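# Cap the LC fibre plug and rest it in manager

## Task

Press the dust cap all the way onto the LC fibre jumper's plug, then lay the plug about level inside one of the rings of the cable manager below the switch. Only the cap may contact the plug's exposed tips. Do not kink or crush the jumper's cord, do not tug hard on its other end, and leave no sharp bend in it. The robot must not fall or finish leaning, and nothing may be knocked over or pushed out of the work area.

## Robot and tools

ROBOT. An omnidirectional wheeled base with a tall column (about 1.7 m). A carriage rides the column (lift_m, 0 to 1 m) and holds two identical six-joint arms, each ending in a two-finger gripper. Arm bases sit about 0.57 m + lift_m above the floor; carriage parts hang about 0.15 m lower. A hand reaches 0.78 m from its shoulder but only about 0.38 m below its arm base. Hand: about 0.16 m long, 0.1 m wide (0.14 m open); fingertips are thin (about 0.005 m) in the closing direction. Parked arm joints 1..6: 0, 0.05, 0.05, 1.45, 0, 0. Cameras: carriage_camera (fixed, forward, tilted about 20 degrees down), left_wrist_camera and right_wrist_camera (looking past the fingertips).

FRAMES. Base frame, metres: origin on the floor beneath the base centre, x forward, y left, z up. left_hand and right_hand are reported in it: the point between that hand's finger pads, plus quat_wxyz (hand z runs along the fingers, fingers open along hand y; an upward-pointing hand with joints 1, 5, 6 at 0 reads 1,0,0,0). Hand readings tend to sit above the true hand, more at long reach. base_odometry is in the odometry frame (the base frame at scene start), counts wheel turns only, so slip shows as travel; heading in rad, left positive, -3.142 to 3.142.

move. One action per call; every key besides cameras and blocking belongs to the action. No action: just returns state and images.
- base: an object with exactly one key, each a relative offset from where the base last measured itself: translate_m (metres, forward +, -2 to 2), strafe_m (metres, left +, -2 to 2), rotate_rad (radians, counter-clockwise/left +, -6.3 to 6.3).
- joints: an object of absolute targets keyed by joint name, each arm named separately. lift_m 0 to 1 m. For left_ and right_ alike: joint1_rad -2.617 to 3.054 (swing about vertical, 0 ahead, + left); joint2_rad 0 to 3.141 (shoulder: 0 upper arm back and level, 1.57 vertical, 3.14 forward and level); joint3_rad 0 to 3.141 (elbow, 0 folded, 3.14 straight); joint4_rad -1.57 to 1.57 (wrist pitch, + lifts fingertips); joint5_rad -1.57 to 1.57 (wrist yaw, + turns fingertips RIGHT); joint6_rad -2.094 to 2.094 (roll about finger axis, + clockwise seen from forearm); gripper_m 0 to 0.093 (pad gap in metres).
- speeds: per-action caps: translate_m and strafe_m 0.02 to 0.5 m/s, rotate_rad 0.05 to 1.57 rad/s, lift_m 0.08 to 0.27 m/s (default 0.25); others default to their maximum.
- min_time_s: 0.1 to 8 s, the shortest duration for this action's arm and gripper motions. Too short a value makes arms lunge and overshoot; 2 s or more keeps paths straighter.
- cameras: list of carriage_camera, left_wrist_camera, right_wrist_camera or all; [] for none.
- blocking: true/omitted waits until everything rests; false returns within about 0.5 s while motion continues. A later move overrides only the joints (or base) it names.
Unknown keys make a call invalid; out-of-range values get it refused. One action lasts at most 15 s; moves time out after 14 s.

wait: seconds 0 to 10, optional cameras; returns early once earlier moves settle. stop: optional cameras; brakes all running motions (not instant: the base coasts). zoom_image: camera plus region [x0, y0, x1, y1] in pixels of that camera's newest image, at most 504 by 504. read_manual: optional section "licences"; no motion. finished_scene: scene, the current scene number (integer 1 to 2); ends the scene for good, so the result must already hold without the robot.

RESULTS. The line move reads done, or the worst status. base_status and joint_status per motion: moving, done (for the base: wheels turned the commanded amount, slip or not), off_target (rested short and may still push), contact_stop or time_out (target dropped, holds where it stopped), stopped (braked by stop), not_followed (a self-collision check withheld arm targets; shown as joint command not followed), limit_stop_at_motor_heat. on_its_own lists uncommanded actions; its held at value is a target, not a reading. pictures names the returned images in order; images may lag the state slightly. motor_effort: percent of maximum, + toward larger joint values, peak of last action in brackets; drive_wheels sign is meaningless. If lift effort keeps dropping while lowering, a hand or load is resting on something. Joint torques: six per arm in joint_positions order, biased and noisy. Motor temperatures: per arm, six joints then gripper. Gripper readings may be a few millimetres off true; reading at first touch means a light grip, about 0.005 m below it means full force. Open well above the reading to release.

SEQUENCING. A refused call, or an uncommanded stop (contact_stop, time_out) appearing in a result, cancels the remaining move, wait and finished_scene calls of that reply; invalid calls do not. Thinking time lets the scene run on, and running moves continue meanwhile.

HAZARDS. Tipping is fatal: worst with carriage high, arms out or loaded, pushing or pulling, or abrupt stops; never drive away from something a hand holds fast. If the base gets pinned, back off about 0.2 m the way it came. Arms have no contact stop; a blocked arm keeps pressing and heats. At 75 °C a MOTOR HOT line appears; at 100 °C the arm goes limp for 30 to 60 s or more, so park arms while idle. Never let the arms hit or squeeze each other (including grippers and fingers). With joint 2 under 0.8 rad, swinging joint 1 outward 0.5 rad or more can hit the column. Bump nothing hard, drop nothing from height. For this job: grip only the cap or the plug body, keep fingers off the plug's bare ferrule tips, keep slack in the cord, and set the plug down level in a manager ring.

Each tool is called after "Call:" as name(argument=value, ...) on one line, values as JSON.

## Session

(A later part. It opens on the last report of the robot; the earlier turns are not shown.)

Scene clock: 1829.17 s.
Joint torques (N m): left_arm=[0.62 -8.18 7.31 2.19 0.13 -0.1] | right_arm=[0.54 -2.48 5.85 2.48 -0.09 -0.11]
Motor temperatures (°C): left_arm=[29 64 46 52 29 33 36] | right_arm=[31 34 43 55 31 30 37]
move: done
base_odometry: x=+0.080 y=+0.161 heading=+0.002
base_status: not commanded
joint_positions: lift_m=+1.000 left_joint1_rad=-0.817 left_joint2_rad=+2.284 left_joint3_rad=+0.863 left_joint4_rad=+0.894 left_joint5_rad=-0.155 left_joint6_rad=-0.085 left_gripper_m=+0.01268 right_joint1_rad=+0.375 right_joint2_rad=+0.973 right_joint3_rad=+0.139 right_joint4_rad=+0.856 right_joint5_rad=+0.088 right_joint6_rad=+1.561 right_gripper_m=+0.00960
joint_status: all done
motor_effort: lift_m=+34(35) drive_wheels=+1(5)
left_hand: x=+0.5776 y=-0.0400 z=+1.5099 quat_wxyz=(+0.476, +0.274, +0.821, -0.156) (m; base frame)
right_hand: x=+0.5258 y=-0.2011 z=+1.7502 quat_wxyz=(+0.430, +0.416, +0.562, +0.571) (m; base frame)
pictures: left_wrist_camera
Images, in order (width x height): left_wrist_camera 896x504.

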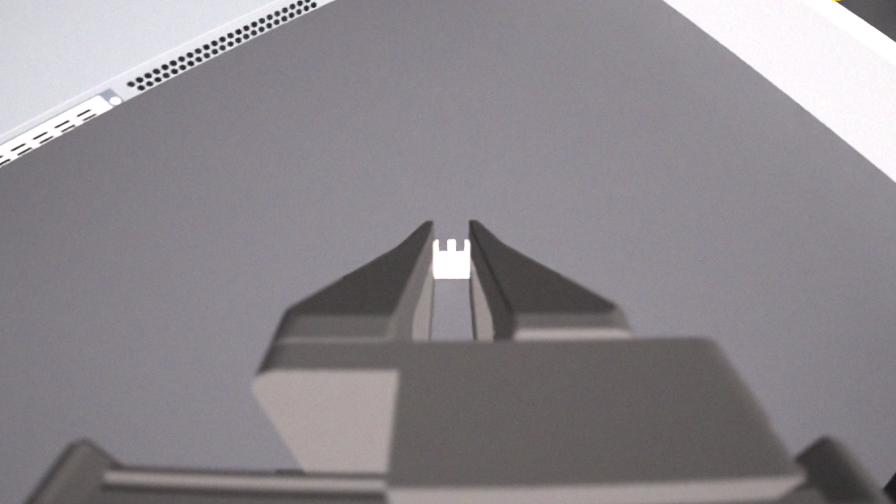

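Call:
move(joints={"left_joint1_rad": -0.81, "left_joint2_rad": 2.318, "left_joint3_rad": 0.891, "left_joint4_rad": 0.94, "left_joint5_rad": -0.142, "left_joint6_rad": -0.096}, min_time_s=1.0)

Call:
move(joints={"left_gripper_m": 0.036}, min_time_s=1.5, cameras=["left_wrist_camera"])

Scene clock: 1835.80 s.
Joint torques (N m): left_arm=[0.66 -8.21 7.2 2.2 0.13 -0.09] | right_arm=[0.55 -2.48 5.87 2.48 -0.1 -0.11]
Motor temperatures (°C): left_arm=[29 63 46 52 29 33 36] | right_arm=[31 34 43 55 31 30 37]
move: done
base_odometry: x=+0.080 y=+0.161 heading=+0.002
base_status: not commanded
joint_positions: lift_m=+1.000 left_joint1_rad=-0.817 left_joint2_rad=+2.302 left_joint3_rad=+0.863 left_joint4_rad=+0.924 left_joint5_rad=-0.155 left_joint6_rad=-0.085 left_gripper_m=+0.01268 right_joint1_rad=+0.375 right_joint2_rad=+0.973 right_joint3_rad=+0.139 right_joint4_rad=+0.856 right_joint5_rad=+0.088 right_joint6_rad=+1.561 right_gripper_m=+0.00960
joint_status: all done
motor_effort: lift_m=+35(35) drive_wheels=-2(4)
left_hand: x=+0.5782 y=-0.0407 z=+1.5078 quat_wxyz=(+0.481, +0.272, +0.818, -0.159) (m; base frame)
right_hand: x=+0.5258 y=-0.2011 z=+1.7502 quat_wxyz=(+0.430, +0.416, +0.562, +0.571) (m; base frame)
pictures: none

Scene clock: 1837.60 s.
Joint torques (N m): left_arm=[0.62 -8.23 7.2 2.21 0.13 -0.09] | right_arm=[0.55 -2.47 5.86 2.48 -0.09 -0.11]
Motor temperatures (°C): left_arm=[29 63 46 52 29 33 36] | right_arm=[31 34 43 55 31 30 37]
move: done
base_odometry: x=+0.080 y=+0.161 heading=+0.002
base_status: not commanded
joint_positions: lift_m=+1.000 left_joint1_rad=-0.817 left_joint2_rad=+2.302 left_joint3_rad=+0.863 left_joint4_rad=+0.925 left_joint5_rad=-0.155 left_joint6_rad=-0.085 left_gripper_m=+0.03589 right_joint1_rad=+0.375 right_joint2_rad=+0.973 right_joint3_rad=+0.139 right_joint4_rad=+0.856 right_joint5_rad=+0.088 right_joint6_rad=+1.561 right_gripper_m=+0.00960
joint_status: all done
motor_effort: lift_m=+35(35) drive_wheels=+0(4)
left_hand: x=+0.5783 y=-0.0407 z=+1.5079 quat_wxyz=(+0.481, +0.272, +0.818, -0.159) (m; base frame)
right_hand: x=+0.5258 y=-0.2011 z=+1.7502 quat_wxyz=(+0.430, +0.416, +0.562, +0.571) (m; base frame)
pictures: left_wrist_camera
Images, in order (width x height): left_wrist_camera 896x504.

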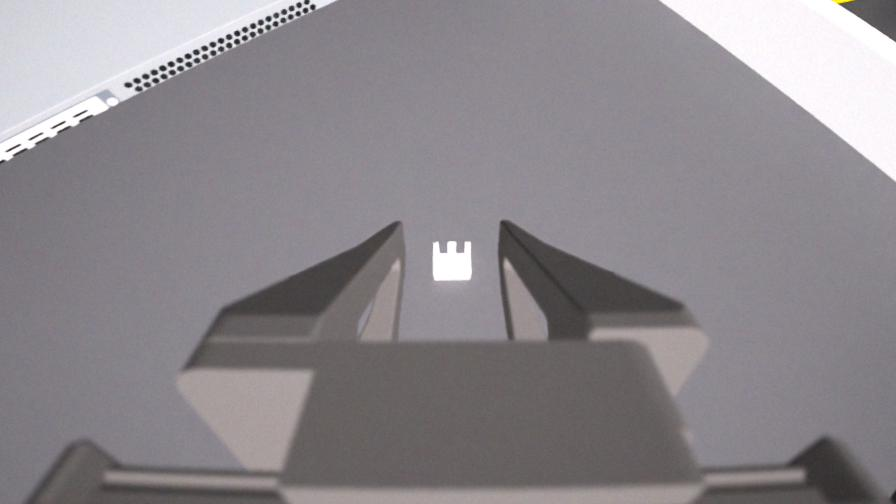

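Call:
move(joints={"right_joint1_rad": 1.035, "right_joint2_rad": 1.666, "right_joint3_rad": 0.44, "right_joint4_rad": 1.244, "right_joint5_rad": 1.039, "right_joint6_rad": 1.581}, min_time_s=4.0, cameras=["all"])

Scene clock: 1884.80 s.
Joint torques (N m): left_arm=[0.62 -8.21 7.23 2.2 0.12 -0.1] | right_arm=[0.58 -4.86 6.63 2.16 0.13 -0.11]
Motor temperatures (°C): left_arm=[29 61 46 50 29 33 35] | right_arm=[31 34 43 55 31 30 37]
move: done
base_odometry: x=+0.080 y=+0.161 heading=+0.002
base_status: not commanded
joint_positions: lift_m=+1.000 left_joint1_rad=-0.817 left_joint2_rad=+2.302 left_joint3_rad=+0.863 left_joint4_rad=+0.925 left_joint5_rad=-0.154 left_joint6_rad=-0.085 left_gripper_m=+0.03589 right_joint1_rad=+1.029 right_joint2_rad=+1.653 right_joint3_rad=+0.421 right_joint4_rad=+1.241 right_joint5_rad=+1.029 right_joint6_rad=+1.571 right_gripper_m=+0.00960
joint_status: all done
motor_effort: lift_m=+35(35) drive_wheels=-1(4)
left_hand: x=+0.5782 y=-0.0409 z=+1.5080 quat_wxyz=(+0.481, +0.272, +0.818, -0.159) (m; base frame)
right_hand: x=+0.5201 y=-0.0896 z=+1.7208 quat_wxyz=(+0.499, +0.501, +0.497, +0.503) (m; base frame)
pictures: carriage_camera, left_wrist_camera, right_wrist_camera
Images, in order (width x height): carriage_camera 896x504, left_wrist_camera 896x504, right_wrist_camera 896x504.

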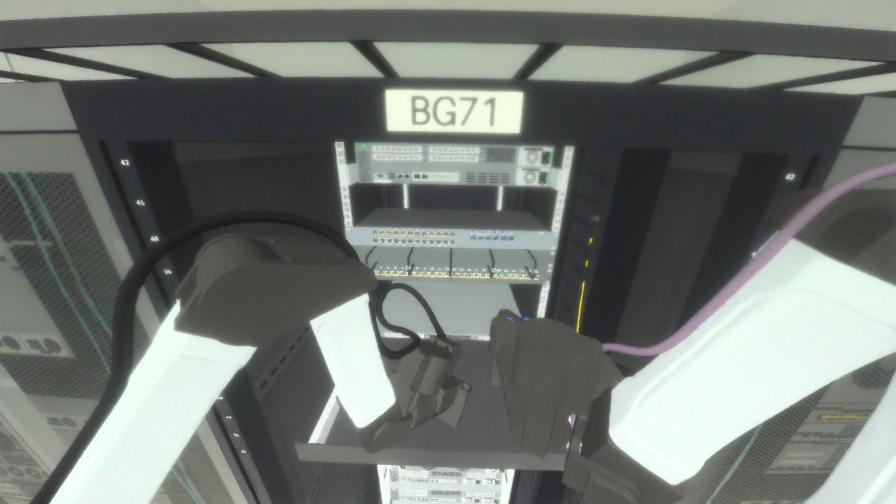

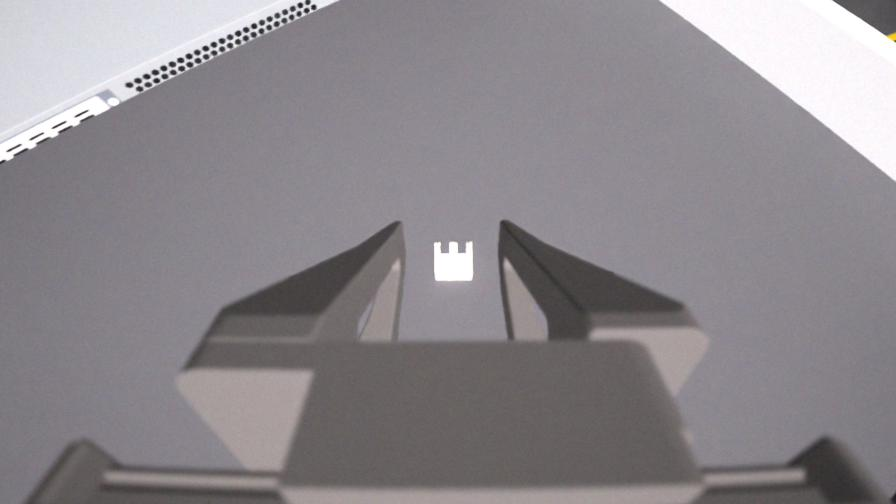

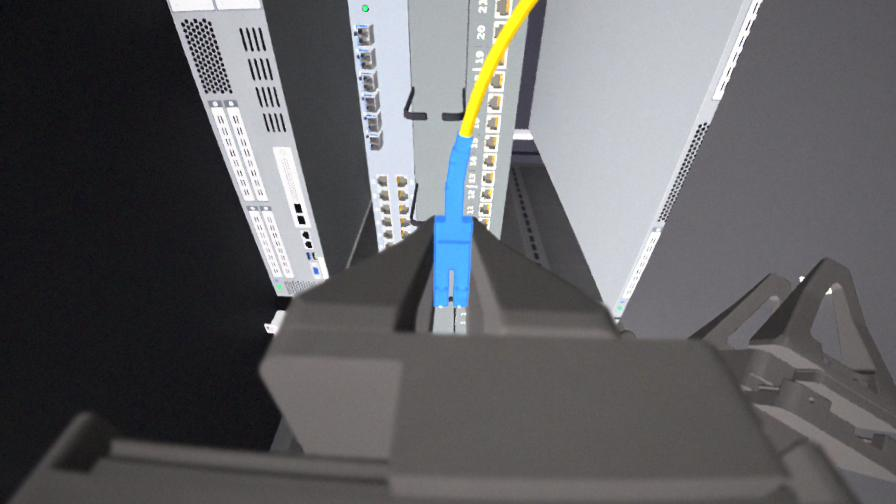

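Call:
move(joints={"left_joint1_rad": -0.815, "left_joint2_rad": 2.125, "left_joint3_rad": 0.88, "left_joint4_rad": 0.75, "left_joint5_rad": -0.155, "left_joint6_rad": -0.085}, min_time_s=1.3)

Call:
move(joints={"left_joint1_rad": -0.551, "left_joint2_rad": 1.556, "left_joint3_rad": 1.44, "left_joint4_rad": -1.41, "left_joint5_rad": 0.012, "left_joint6_rad": 1.024}, min_time_s=3.0, cameras=["all"])

Scene clock: 1978.37 s.
Joint torques (N m): left_arm=[0.25 -12.51 6.95 1.92 0 0.01] | right_arm=[0.57 -4.88 6.6 2.12 0.11 -0.1]
Motor temperatures (°C): left_arm=[29 61 46 50 29 33 34] | right_arm=[31 35 45 52 31 30 37]
move: done
base_odometry: x=+0.080 y=+0.161 heading=+0.002
base_status: not commanded
joint_positions: lift_m=+1.000 left_joint1_rad=-0.817 left_joint2_rad=+2.166 left_joint3_rad=+0.863 left_joint4_rad=+0.757 left_joint5_rad=-0.154 left_joint6_rad=-0.085 left_gripper_m=+0.03589 right_joint1_rad=+1.029 right_joint2_rad=+1.653 right_joint3_rad=+0.421 right_joint4_rad=+1.241 right_joint5_rad=+1.029 right_joint6_rad=+1.571 right_gripper_m=+0.00960
joint_status: all done
motor_effort: lift_m=+35(35) drive_wheels=+2(4)
left_hand: x=+0.5774 y=-0.0401 z=+1.5382 quat_wxyz=(+0.469, +0.276, +0.825, -0.153) (m; base frame)
right_hand: x=+0.5201 y=-0.0898 z=+1.7209 quat_wxyz=(+0.499, +0.501, +0.497, +0.503) (m; base frame)
pictures: none

Scene clock: 1981.73 s.
Joint torques (N m): left_arm=[1.1 -9.06 10.95 0.03 0.23 0.12] | right_arm=[0.57 -4.88 6.63 2.11 0.11 -0.11]
Motor temperatures (°C): left_arm=[29 61 47 50 29 33 34] | right_arm=[31 35 45 52 31 30 37]
move: done
base_odometry: x=+0.080 y=+0.161 heading=+0.002
base_status: not commanded
joint_positions: lift_m=+1.000 left_joint1_rad=-0.564 left_joint2_rad=+1.595 left_joint3_rad=+1.393 left_joint4_rad=-1.398 left_joint5_rad=-0.002 left_joint6_rad=+1.012 left_gripper_m=+0.03589 right_joint1_rad=+1.029 right_joint2_rad=+1.653 right_joint3_rad=+0.421 right_joint4_rad=+1.243 right_joint5_rad=+1.030 right_joint6_rad=+1.571 right_gripper_m=+0.00960
joint_status: all done
motor_effort: lift_m=+35(35) drive_wheels=-1(5)
left_hand: x=+0.4447 y=+0.1622 z=+1.6932 quat_wxyz=(-0.015, +0.709, +0.705, -0.002) (m; base frame)
right_hand: x=+0.5201 y=-0.0899 z=+1.7211 quat_wxyz=(+0.499, +0.501, +0.496, +0.503) (m; base frame)
pictures: carriage_camera, left_wrist_camera, right_wrist_camera
Images, in order (width x height): carriage_camera 896x504, left_wrist_camera 896x504, right_wrist_camera 896x504.

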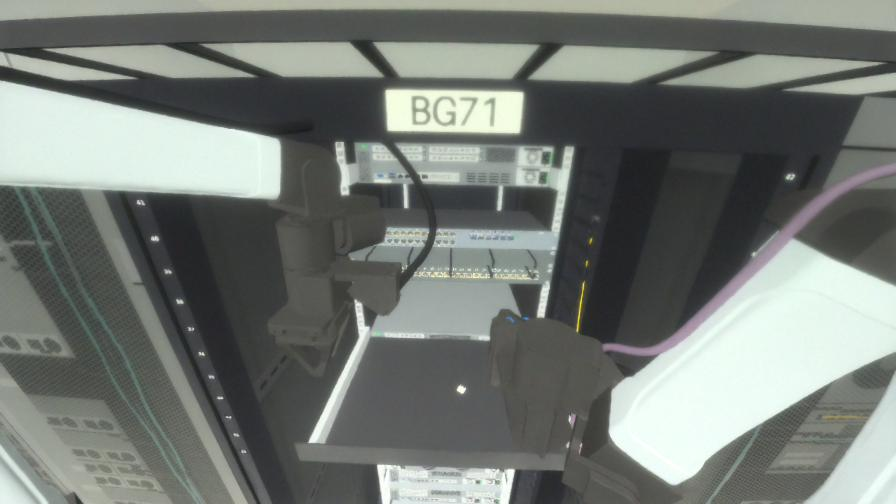

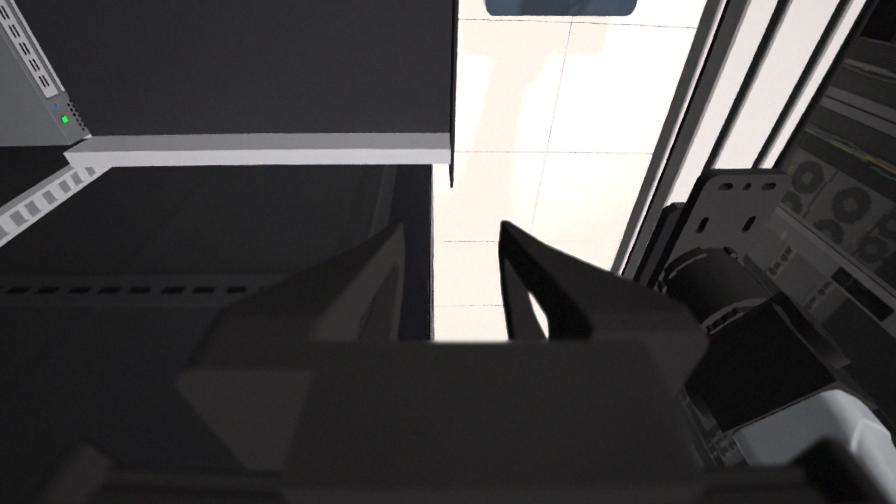

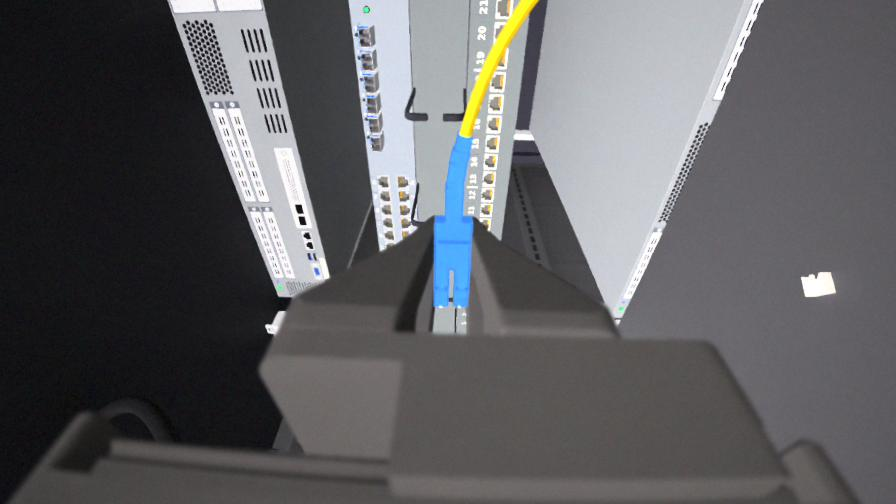

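Call:
move(base={"strafe_m": -0.1}, speeds={"strafe_m": 0.08}, cameras=["carriage_camera", "right_wrist_camera"])

Scene clock: 1991.63 s.
Joint torques (N m): left_arm=[-0.9 -8.91 10.91 0.05 0.22 0.12] | right_arm=[0.4 -4.86 6.43 2.11 0.08 -0.11]
Motor temperatures (°C): left_arm=[29 61 50 48 29 33 34] | right_arm=[31 36 45 52 31 30 37]
move: done
base_odometry: x=+0.080 y=+0.061 heading=+0.002
base_status: done
joint_positions: lift_m=+1.000 left_joint1_rad=-0.539 left_joint2_rad=+1.594 left_joint3_rad=+1.393 left_joint4_rad=-1.402 left_joint5_rad=+0.000 left_joint6_rad=+1.013 left_gripper_m=+0.03589 right_joint1_rad=+1.031 right_joint2_rad=+1.653 right_joint3_rad=+0.423 right_joint4_rad=+1.243 right_joint5_rad=+1.032 right_joint6_rad=+1.571 right_gripper_m=+0.00960
joint_status: not commanded
motor_effort: lift_m=+37(38) drive_wheels=+4(11)
left_hand: x=+0.4470 y=+0.1681 z=+1.6934 quat_wxyz=(-0.016, +0.700, +0.714, -0.004) (m; base frame)
right_hand: x=+0.5199 y=-0.0893 z=+1.7215 quat_wxyz=(+0.499, +0.502, +0.495, +0.504) (m; base frame)
pictures: carriage_camera, right_wrist_camera
Images, in order (width x height): carriage_camera 896x504, right_wrist_camera 896x504.

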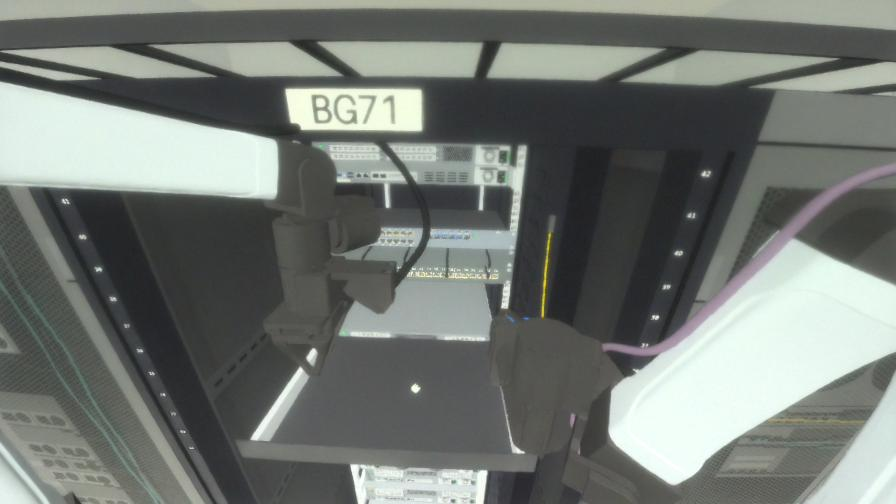

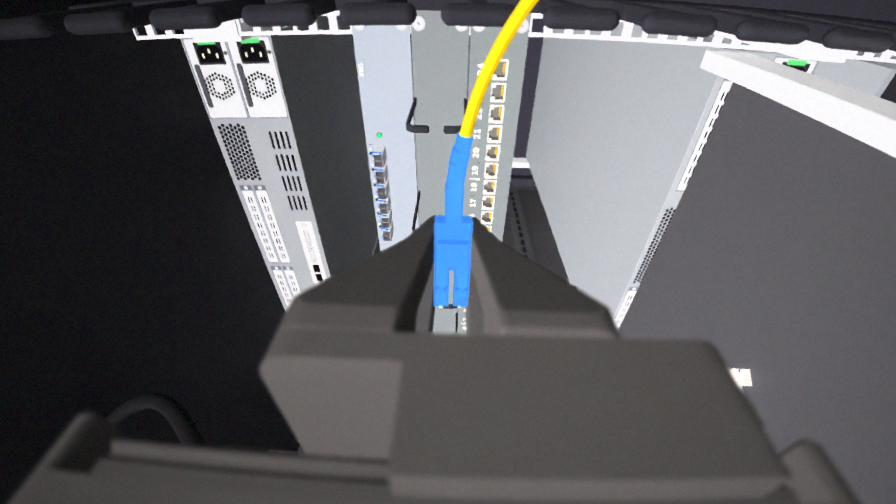

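Call:
move(joints={"right_joint1_rad": 1.356, "right_joint2_rad": 2.282, "right_joint3_rad": 0.894, "right_joint4_rad": 1.404, "right_joint5_rad": 1.358, "right_joint6_rad": 1.581}, min_time_s=3.5, cameras=["all"])

Scene clock: 2135.13 s.
Joint torques (N m): left_arm=[-0.91 -8.91 10.89 0.04 0.23 0.12] | right_arm=[-0.12 -10.48 3.85 1.83 0.01 -0.22]
Motor temperatures (°C): left_arm=[29 57 62 39 29 33 33] | right_arm=[31 36 46 49 31 30 37]
move: not_followed
base_odometry: x=+0.080 y=+0.061 heading=+0.002
base_status: not commanded
joint_positions: lift_m=+1.000 left_joint1_rad=-0.539 left_joint2_rad=+1.594 left_joint3_rad=+1.393 left_joint4_rad=-1.402 left_joint5_rad=+0.000 left_joint6_rad=+1.013 left_gripper_m=+0.03589 right_joint1_rad=+1.329 right_joint2_rad=+2.224 right_joint3_rad=+0.848 right_joint4_rad=+1.387 right_joint5_rad=+1.320 right_joint6_rad=+1.571 right_gripper_m=+0.00960
joint_status: right_joint1_rad not_followed (moved +0.298 of +0.325); right_joint2_rad not_followed (moved +0.571 of +0.629); right_joint3_rad not_followed (moved +0.426 of +0.471); right_joint4_rad not_followed (moved +0.144 of +0.161); right_joint5_rad not_followed (moved +0.288 of +0.326); right_joint6_rad not_followed (moved +0.000 of +0.010)
motor_effort: lift_m=+38(38) drive_wheels=+3(6)
left_hand: x=+0.4470 y=+0.1681 z=+1.6934 quat_wxyz=(-0.016, +0.700, +0.714, -0.004) (m; base frame)
right_hand: x=+0.4756 y=+0.0450 z=+1.6496 quat_wxyz=(+0.496, +0.500, +0.499, +0.506) (m; base frame)
pictures: carriage_camera, left_wrist_camera, right_wrist_camera
joint command not followed: on one or more control steps a check withheld the commanded joint targets of the right arm, and it was not sent them on those steps. On the call's last step the targets were still withheld.
cause: the commanded joint targets, or the way to them, would bring two parts of the arm too close to each other (its wrist (the part past joint 4) and its wrist camera, with right_joint5_rad and right_joint6_rad between them, 1 mm apart when it was first held).
Images, in order (width x height): carriage_camera 896x504, left_wrist_camera 896x504, right_wrist_camera 896x504.

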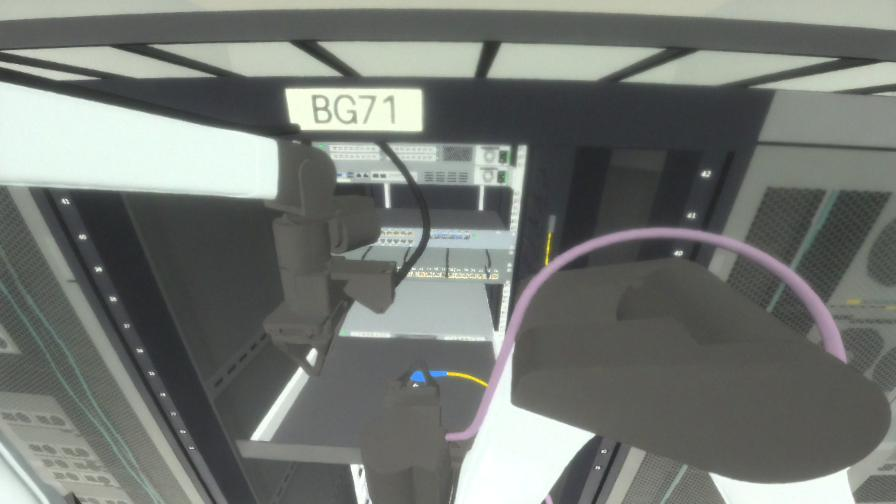

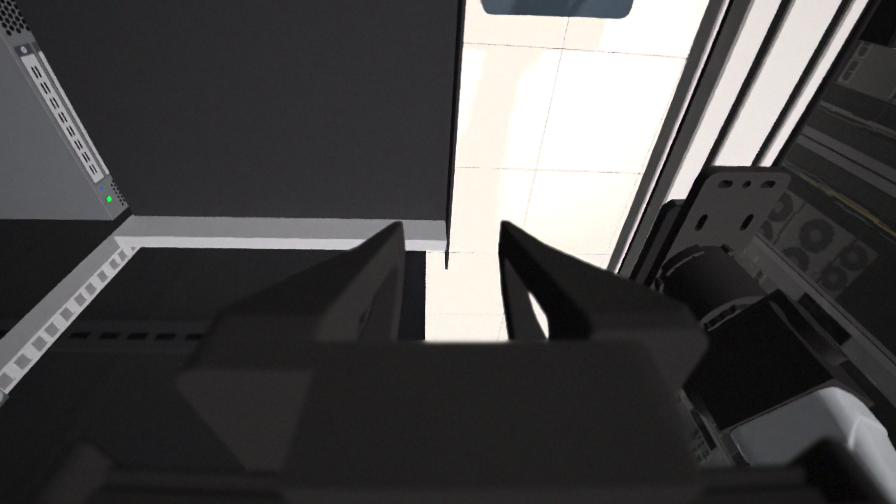

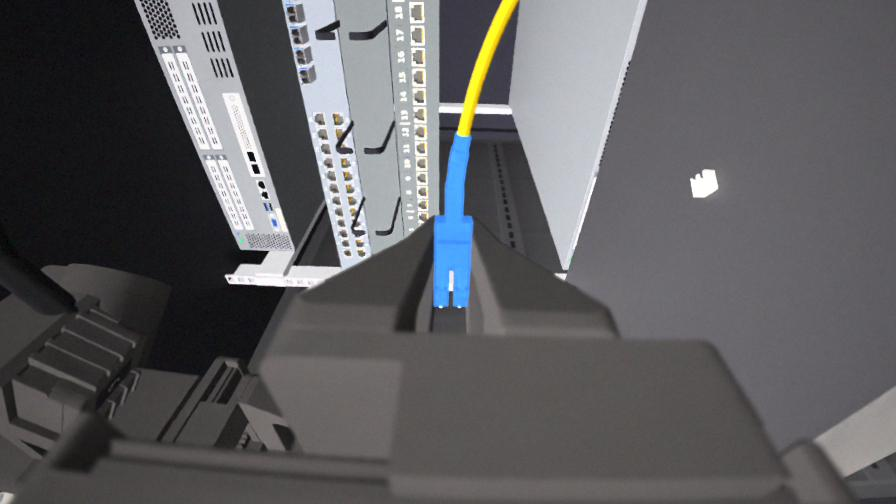

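Call:
move(joints={"right_joint1_rad": 1.329, "right_joint2_rad": 2.228, "right_joint3_rad": 0.85, "right_joint4_rad": 1.387, "right_joint5_rad": 1.318, "right_joint6_rad": 1.571}, min_time_s=1.0, cameras=["right_wrist_camera"])

Call:
zoom_image(camera="right_wrist_camera", region=[380, 0, 580, 320])

Scene clock: 2143.73 s.
Joint torques (N m): left_arm=[-0.87 -8.91 10.89 0.05 0.23 0.12] | right_arm=[-0.57 -10.74 3.66 1.8 -0.04 -0.22]
Motor temperatures (°C): left_arm=[29 57 62 38 29 33 33] | right_arm=[31 38 45 48 31 30 37]
move: done
base_odometry: x=+0.080 y=+0.061 heading=+0.002
base_status: not commanded
joint_positions: lift_m=+1.000 left_joint1_rad=-0.539 left_joint2_rad=+1.594 left_joint3_rad=+1.393 left_joint4_rad=-1.402 left_joint5_rad=+0.000 left_joint6_rad=+1.013 left_gripper_m=+0.03589 right_joint1_rad=+1.334 right_joint2_rad=+2.232 right_joint3_rad=+0.853 right_joint4_rad=+1.390 right_joint5_rad=+1.323 right_joint6_rad=+1.571 right_gripper_m=+0.00960
joint_status: all done
motor_effort: lift_m=+38(38) drive_wheels=+3(7)
left_hand: x=+0.4470 y=+0.1681 z=+1.6934 quat_wxyz=(-0.016, +0.700, +0.714, -0.004) (m; base frame)
right_hand: x=+0.4740 y=+0.0466 z=+1.6481 quat_wxyz=(+0.495, +0.499, +0.499, +0.506) (m; base frame)
pictures: right_wrist_camera
held back during your reply time (right arm), on 90 control steps: two parts of the arm were too close to each other, or the arm's last command would have brought them too close.
led back after a hold (right arm): the arm was led back toward your command in small steps, so it may still be short of it.
joint command not followed: on one or more control steps a check withheld the commanded joint targets of the right arm, and it was not sent them on those steps.
cause: the commanded joint targets, or the way to them, would bring two parts of the arm too close to each other (its wrist (the part past joint 4) and its wrist camera, with right_joint5_rad and right_joint6_rad between them, 1 mm apart when it was first held).
Images, in order (width x height): right_wrist_camera 896x504.

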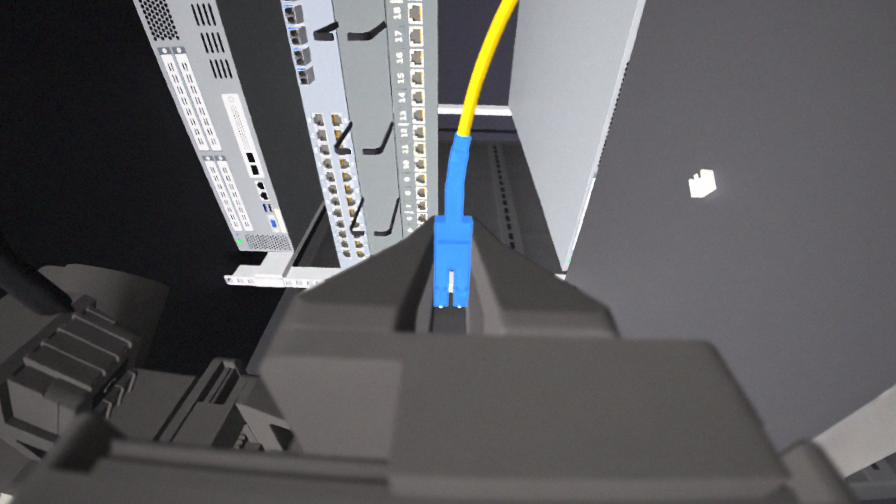

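Scaled by 1.575 from the camera's 896x504 image, which has a finer 1280x720 frame.

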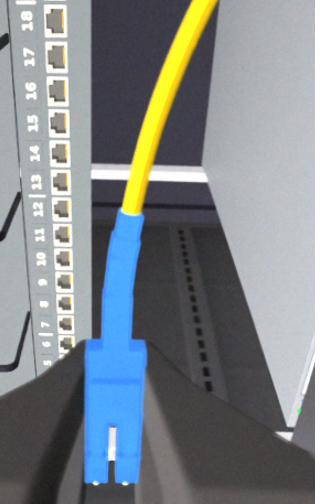

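Call:
move(joints={"right_joint1_rad": 1.2445, "right_joint2_rad": 2.404, "right_joint3_rad": 0.935, "right_joint4_rad": 1.486, "right_joint5_rad": 1.2405, "right_joint6_rad": 1.571}, min_time_s=2.0, cameras=["carriage_camera", "right_wrist_camera"])

Scene clock: 2165.30 s.
Joint torques (N m): left_arm=[-0.88 -8.92 10.95 0.05 0.22 0.12] | right_arm=[-0.61 -9.28 4.79 1.94 -0.1 -0.22]
Motor temperatures (°C): left_arm=[29 57 62 38 29 33 33] | right_arm=[31 40 44 47 31 30 37]
move: done
base_odometry: x=+0.080 y=+0.061 heading=+0.002
base_status: not commanded
joint_positions: lift_m=+1.000 left_joint1_rad=-0.539 left_joint2_rad=+1.594 left_joint3_rad=+1.393 left_joint4_rad=-1.402 left_joint5_rad=+0.000 left_joint6_rad=+1.013 left_gripper_m=+0.03589 right_joint1_rad=+1.250 right_joint2_rad=+2.384 right_joint3_rad=+0.920 right_joint4_rad=+1.482 right_joint5_rad=+1.251 right_joint6_rad=+1.571 right_gripper_m=+0.00960
joint_status: all done
motor_effort: lift_m=+38(38) drive_wheels=+2(7)
left_hand: x=+0.4470 y=+0.1681 z=+1.6934 quat_wxyz=(-0.016, +0.700, +0.714, -0.004) (m; base frame)
right_hand: x=+0.5062 y=+0.0455 z=+1.6136 quat_wxyz=(+0.497, +0.503, +0.494, +0.506) (m; base frame)
pictures: carriage_camera, right_wrist_camera
Images, in order (width x height): carriage_camera 896x504, right_wrist_camera 896x504.

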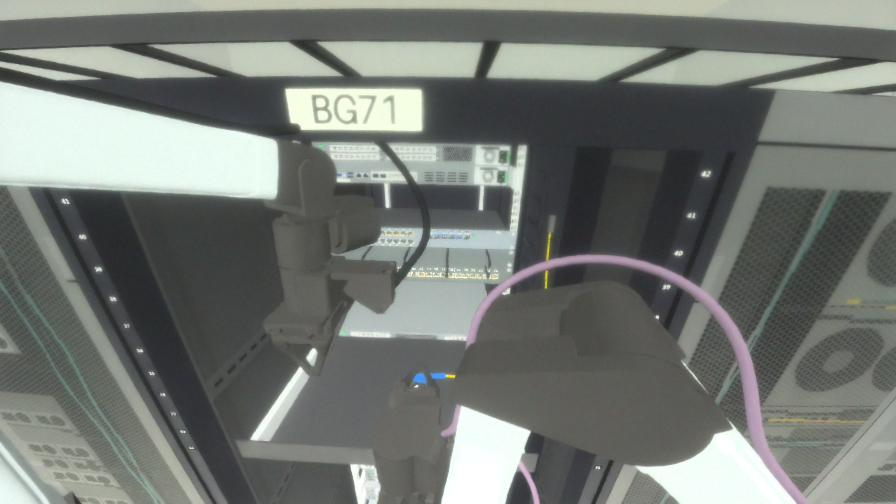

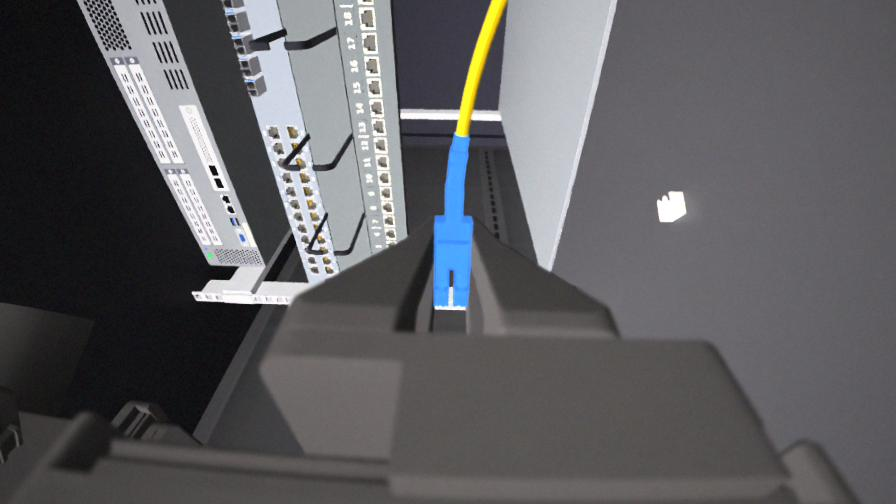

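Call:
move(joints={"left_joint1_rad": -0.847, "left_joint2_rad": 2.157, "left_joint3_rad": 2.013, "left_joint4_rad": -1.437, "left_joint5_rad": 0.0, "left_joint6_rad": 0.722, "left_gripper_m": 0.022}, min_time_s=3.5, cameras=["all"])

Scene clock: 2196.40 s.
Joint torques (N m): left_arm=[-0.59 -8.94 9.89 0.06 0.09 -0.08] | right_arm=[-0.62 -9.29 4.78 1.93 -0.1 -0.22]
Motor temperatures (°C): left_arm=[29 57 63 37 29 33 33] | right_arm=[31 40 43 47 31 30 37]
move: done
base_odometry: x=+0.080 y=+0.061 heading=+0.002
base_status: not commanded
joint_positions: lift_m=+1.000 left_joint1_rad=-0.839 left_joint2_rad=+2.141 left_joint3_rad=+1.979 left_joint4_rad=-1.426 left_joint5_rad=+0.000 left_joint6_rad=+0.733 left_gripper_m=+0.02213 right_joint1_rad=+1.250 right_joint2_rad=+2.384 right_joint3_rad=+0.920 right_joint4_rad=+1.484 right_joint5_rad=+1.250 right_joint6_rad=+1.571 right_gripper_m=+0.00960
joint_status: all done
motor_effort: lift_m=+38(38) drive_wheels=+3(5)
left_hand: x=+0.4889 y=+0.0021 z=+1.6614 quat_wxyz=(-0.008, +0.708, +0.706, +0.000) (m; base frame)
right_hand: x=+0.5062 y=+0.0457 z=+1.6138 quat_wxyz=(+0.497, +0.503, +0.494, +0.506) (m; base frame)
pictures: carriage_camera, left_wrist_camera, right_wrist_camera
Images, in order (width x height): carriage_camera 896x504, left_wrist_camera 896x504, right_wrist_camera 896x504.

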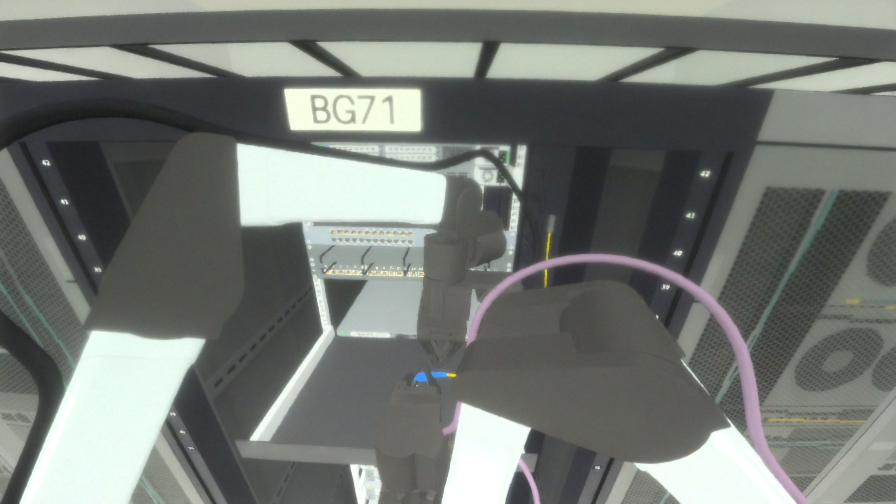

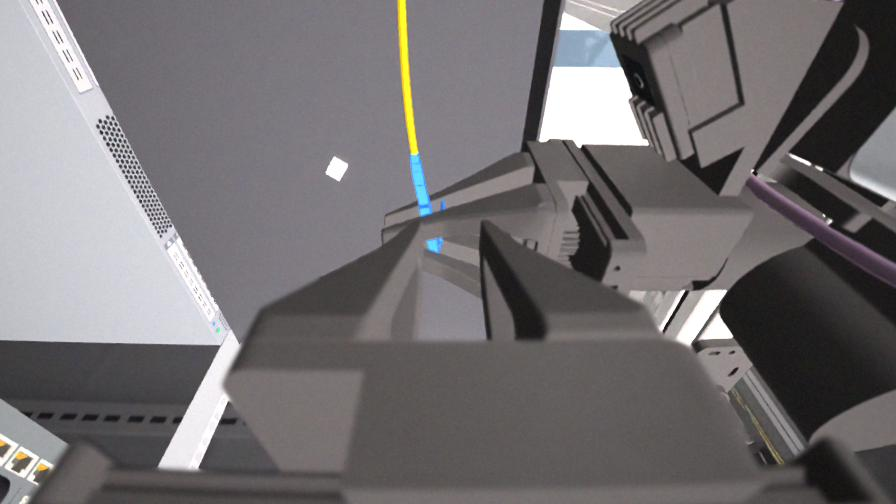

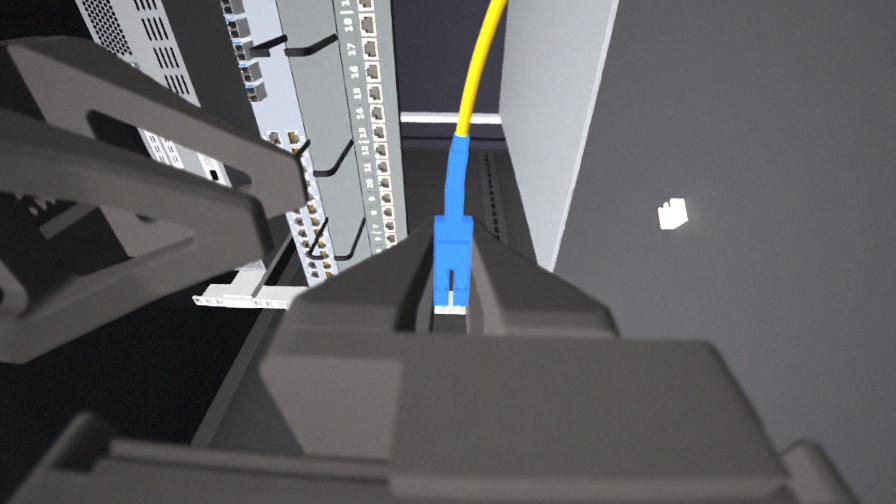

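Call:
zoom_image(camera="left_wrist_camera", region=[340, 120, 560, 340])

Call:
zoom_image(camera="carriage_camera", region=[370, 300, 520, 450])

Scaled by 2.291 from the camera's 896x504 image, which has a finer 1280x720 frame.

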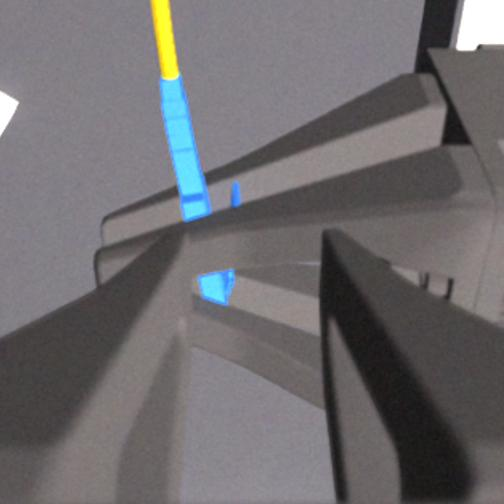

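Scaled by 3.360 from the camera's 896x504 image, which has a finer 1280x720 frame.

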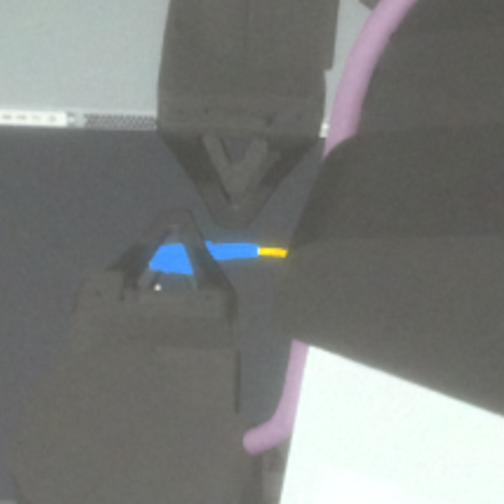

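Call:
move(joints={"left_joint1_rad": -0.816, "left_joint2_rad": 2.192, "left_joint3_rad": 1.933, "left_joint4_rad": -1.329, "left_joint5_rad": 0.0, "left_joint6_rad": 0.635}, min_time_s=2.0, cameras=["left_wrist_camera"])

Call:
zoom_image(camera="left_wrist_camera", region=[340, 120, 560, 340])

Scene clock: 2241.77 s.
Joint torques (N m): left_arm=[0.68 -9.21 5.59 0.38 0.09 -0.1] | right_arm=[-0.62 -9.25 4.79 1.93 -0.1 -0.22]
Motor temperatures (°C): left_arm=[29 62 57 35 29 33 33] | right_arm=[31 40 42 47 31 30 37]
move: done
base_odometry: x=+0.080 y=+0.061 heading=+0.002
base_status: not commanded
joint_positions: lift_m=+1.000 left_joint1_rad=-0.824 left_joint2_rad=+2.175 left_joint3_rad=+1.948 left_joint4_rad=-1.341 left_joint5_rad=+0.000 left_joint6_rad=+0.646 left_gripper_m=+0.02213 right_joint1_rad=+1.250 right_joint2_rad=+2.384 right_joint3_rad=+0.920 right_joint4_rad=+1.484 right_joint5_rad=+1.250 right_joint6_rad=+1.571 right_gripper_m=+0.00960
joint_status: all done
motor_effort: lift_m=+38(38) drive_wheels=+5(5)
left_hand: x=+0.5025 y=-0.0034 z=+1.6401 quat_wxyz=(+0.001, +0.671, +0.742, +0.000) (m; base frame)
right_hand: x=+0.5062 y=+0.0457 z=+1.6138 quat_wxyz=(+0.497, +0.503, +0.494, +0.506) (m; base frame)
pictures: left_wrist_camera
Images, in order (width x height): left_wrist_camera 896x504.

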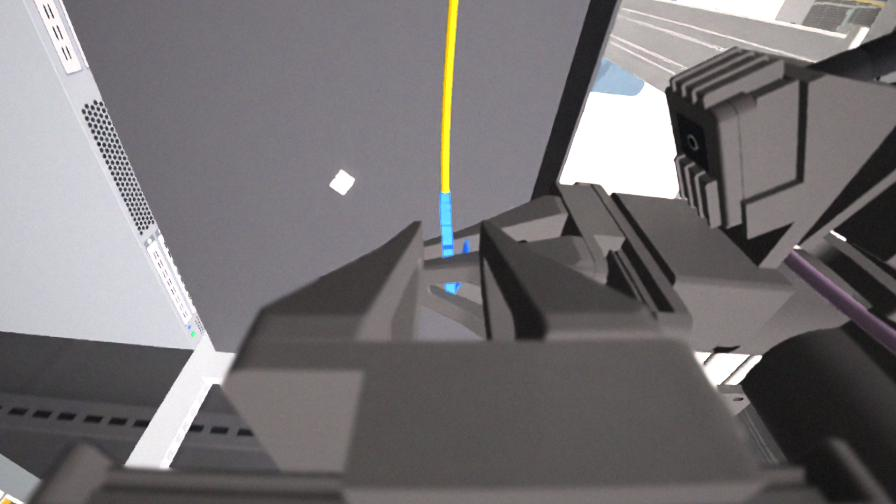

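Scaled by 2.291 from the camera's 896x504 image, which has a finer 1280x720 frame.

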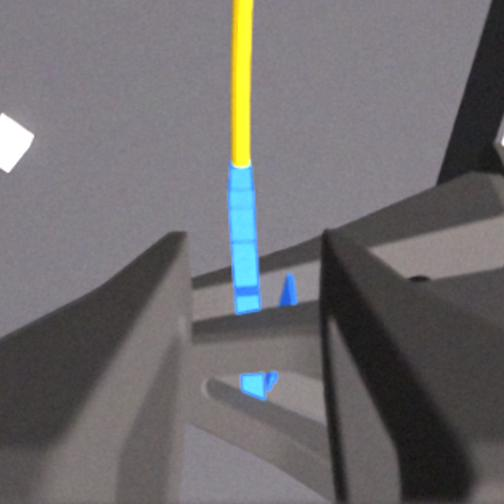

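Call:
move(joints={"left_joint1_rad": -0.813, "left_joint2_rad": 2.207, "left_joint3_rad": 1.85, "left_joint4_rad": -1.23, "left_joint5_rad": 0.0, "left_joint6_rad": 0.635}, min_time_s=2.0, cameras=["left_wrist_camera", "right_wrist_camera"])

Call:
zoom_image(camera="left_wrist_camera", region=[340, 120, 560, 340])

Call:
zoom_image(camera="right_wrist_camera", region=[340, 60, 560, 280])

Scene clock: 2289.60 s.
Joint torques (N m): left_arm=[0.66 -9.29 5.57 0.38 0.09 -0.09] | right_arm=[-0.62 -9.26 4.81 1.93 -0.1 -0.22]
Motor temperatures (°C): left_arm=[29 62 54 34 29 33 33] | right_arm=[31 41 42 46 31 30 37]
move: done
base_odometry: x=+0.080 y=+0.061 heading=+0.002
base_status: not commanded
joint_positions: lift_m=+1.000 left_joint1_rad=-0.821 left_joint2_rad=+2.190 left_joint3_rad=+1.866 left_joint4_rad=-1.243 left_joint5_rad=+0.000 left_joint6_rad=+0.646 left_gripper_m=+0.02213 right_joint1_rad=+1.250 right_joint2_rad=+2.384 right_joint3_rad=+0.920 right_joint4_rad=+1.484 right_joint5_rad=+1.250 right_joint6_rad=+1.571 right_gripper_m=+0.00960
joint_status: all done
motor_effort: lift_m=+38(38) drive_wheels=+1(5)
left_hand: x=+0.5053 y=-0.0044 z=+1.6130 quat_wxyz=(+0.002, +0.670, +0.743, +0.000) (m; base frame)
right_hand: x=+0.5062 y=+0.0457 z=+1.6138 quat_wxyz=(+0.497, +0.503, +0.494, +0.506) (m; base frame)
pictures: left_wrist_camera, right_wrist_camera
Images, in order (width x height): left_wrist_camera 896x504, right_wrist_camera 896x504.

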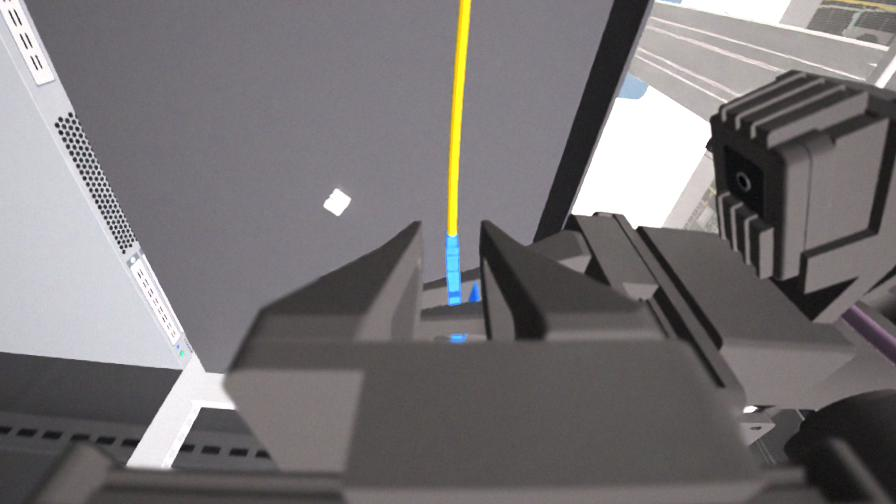

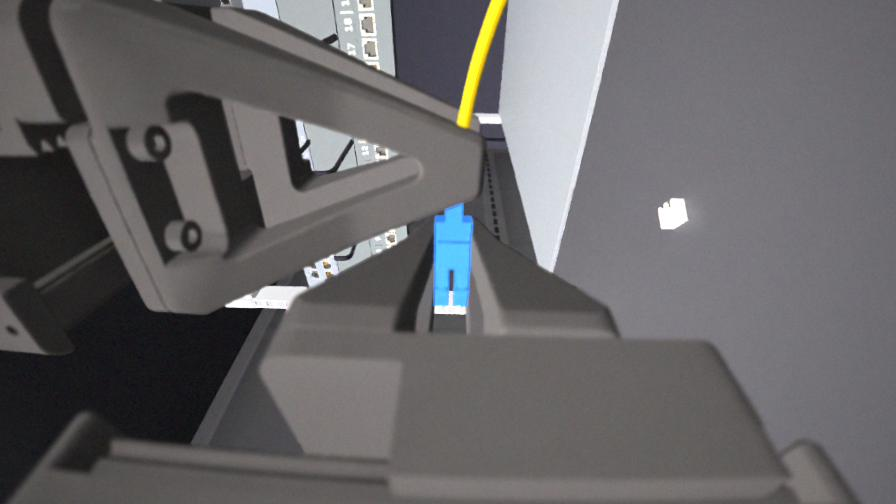

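Scaled by 2.291 from the camera's 896x504 image, which has a finer 1280x720 frame.

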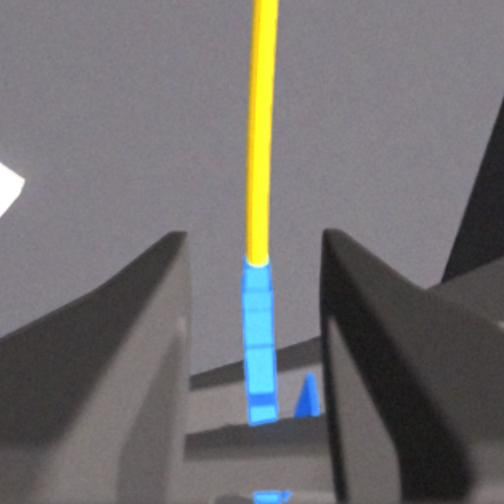

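Scaled by 2.291 from the camera's 896x504 image, which has a finer 1280x720 frame.

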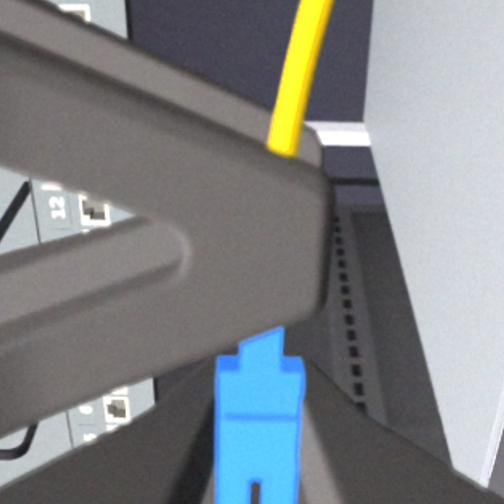

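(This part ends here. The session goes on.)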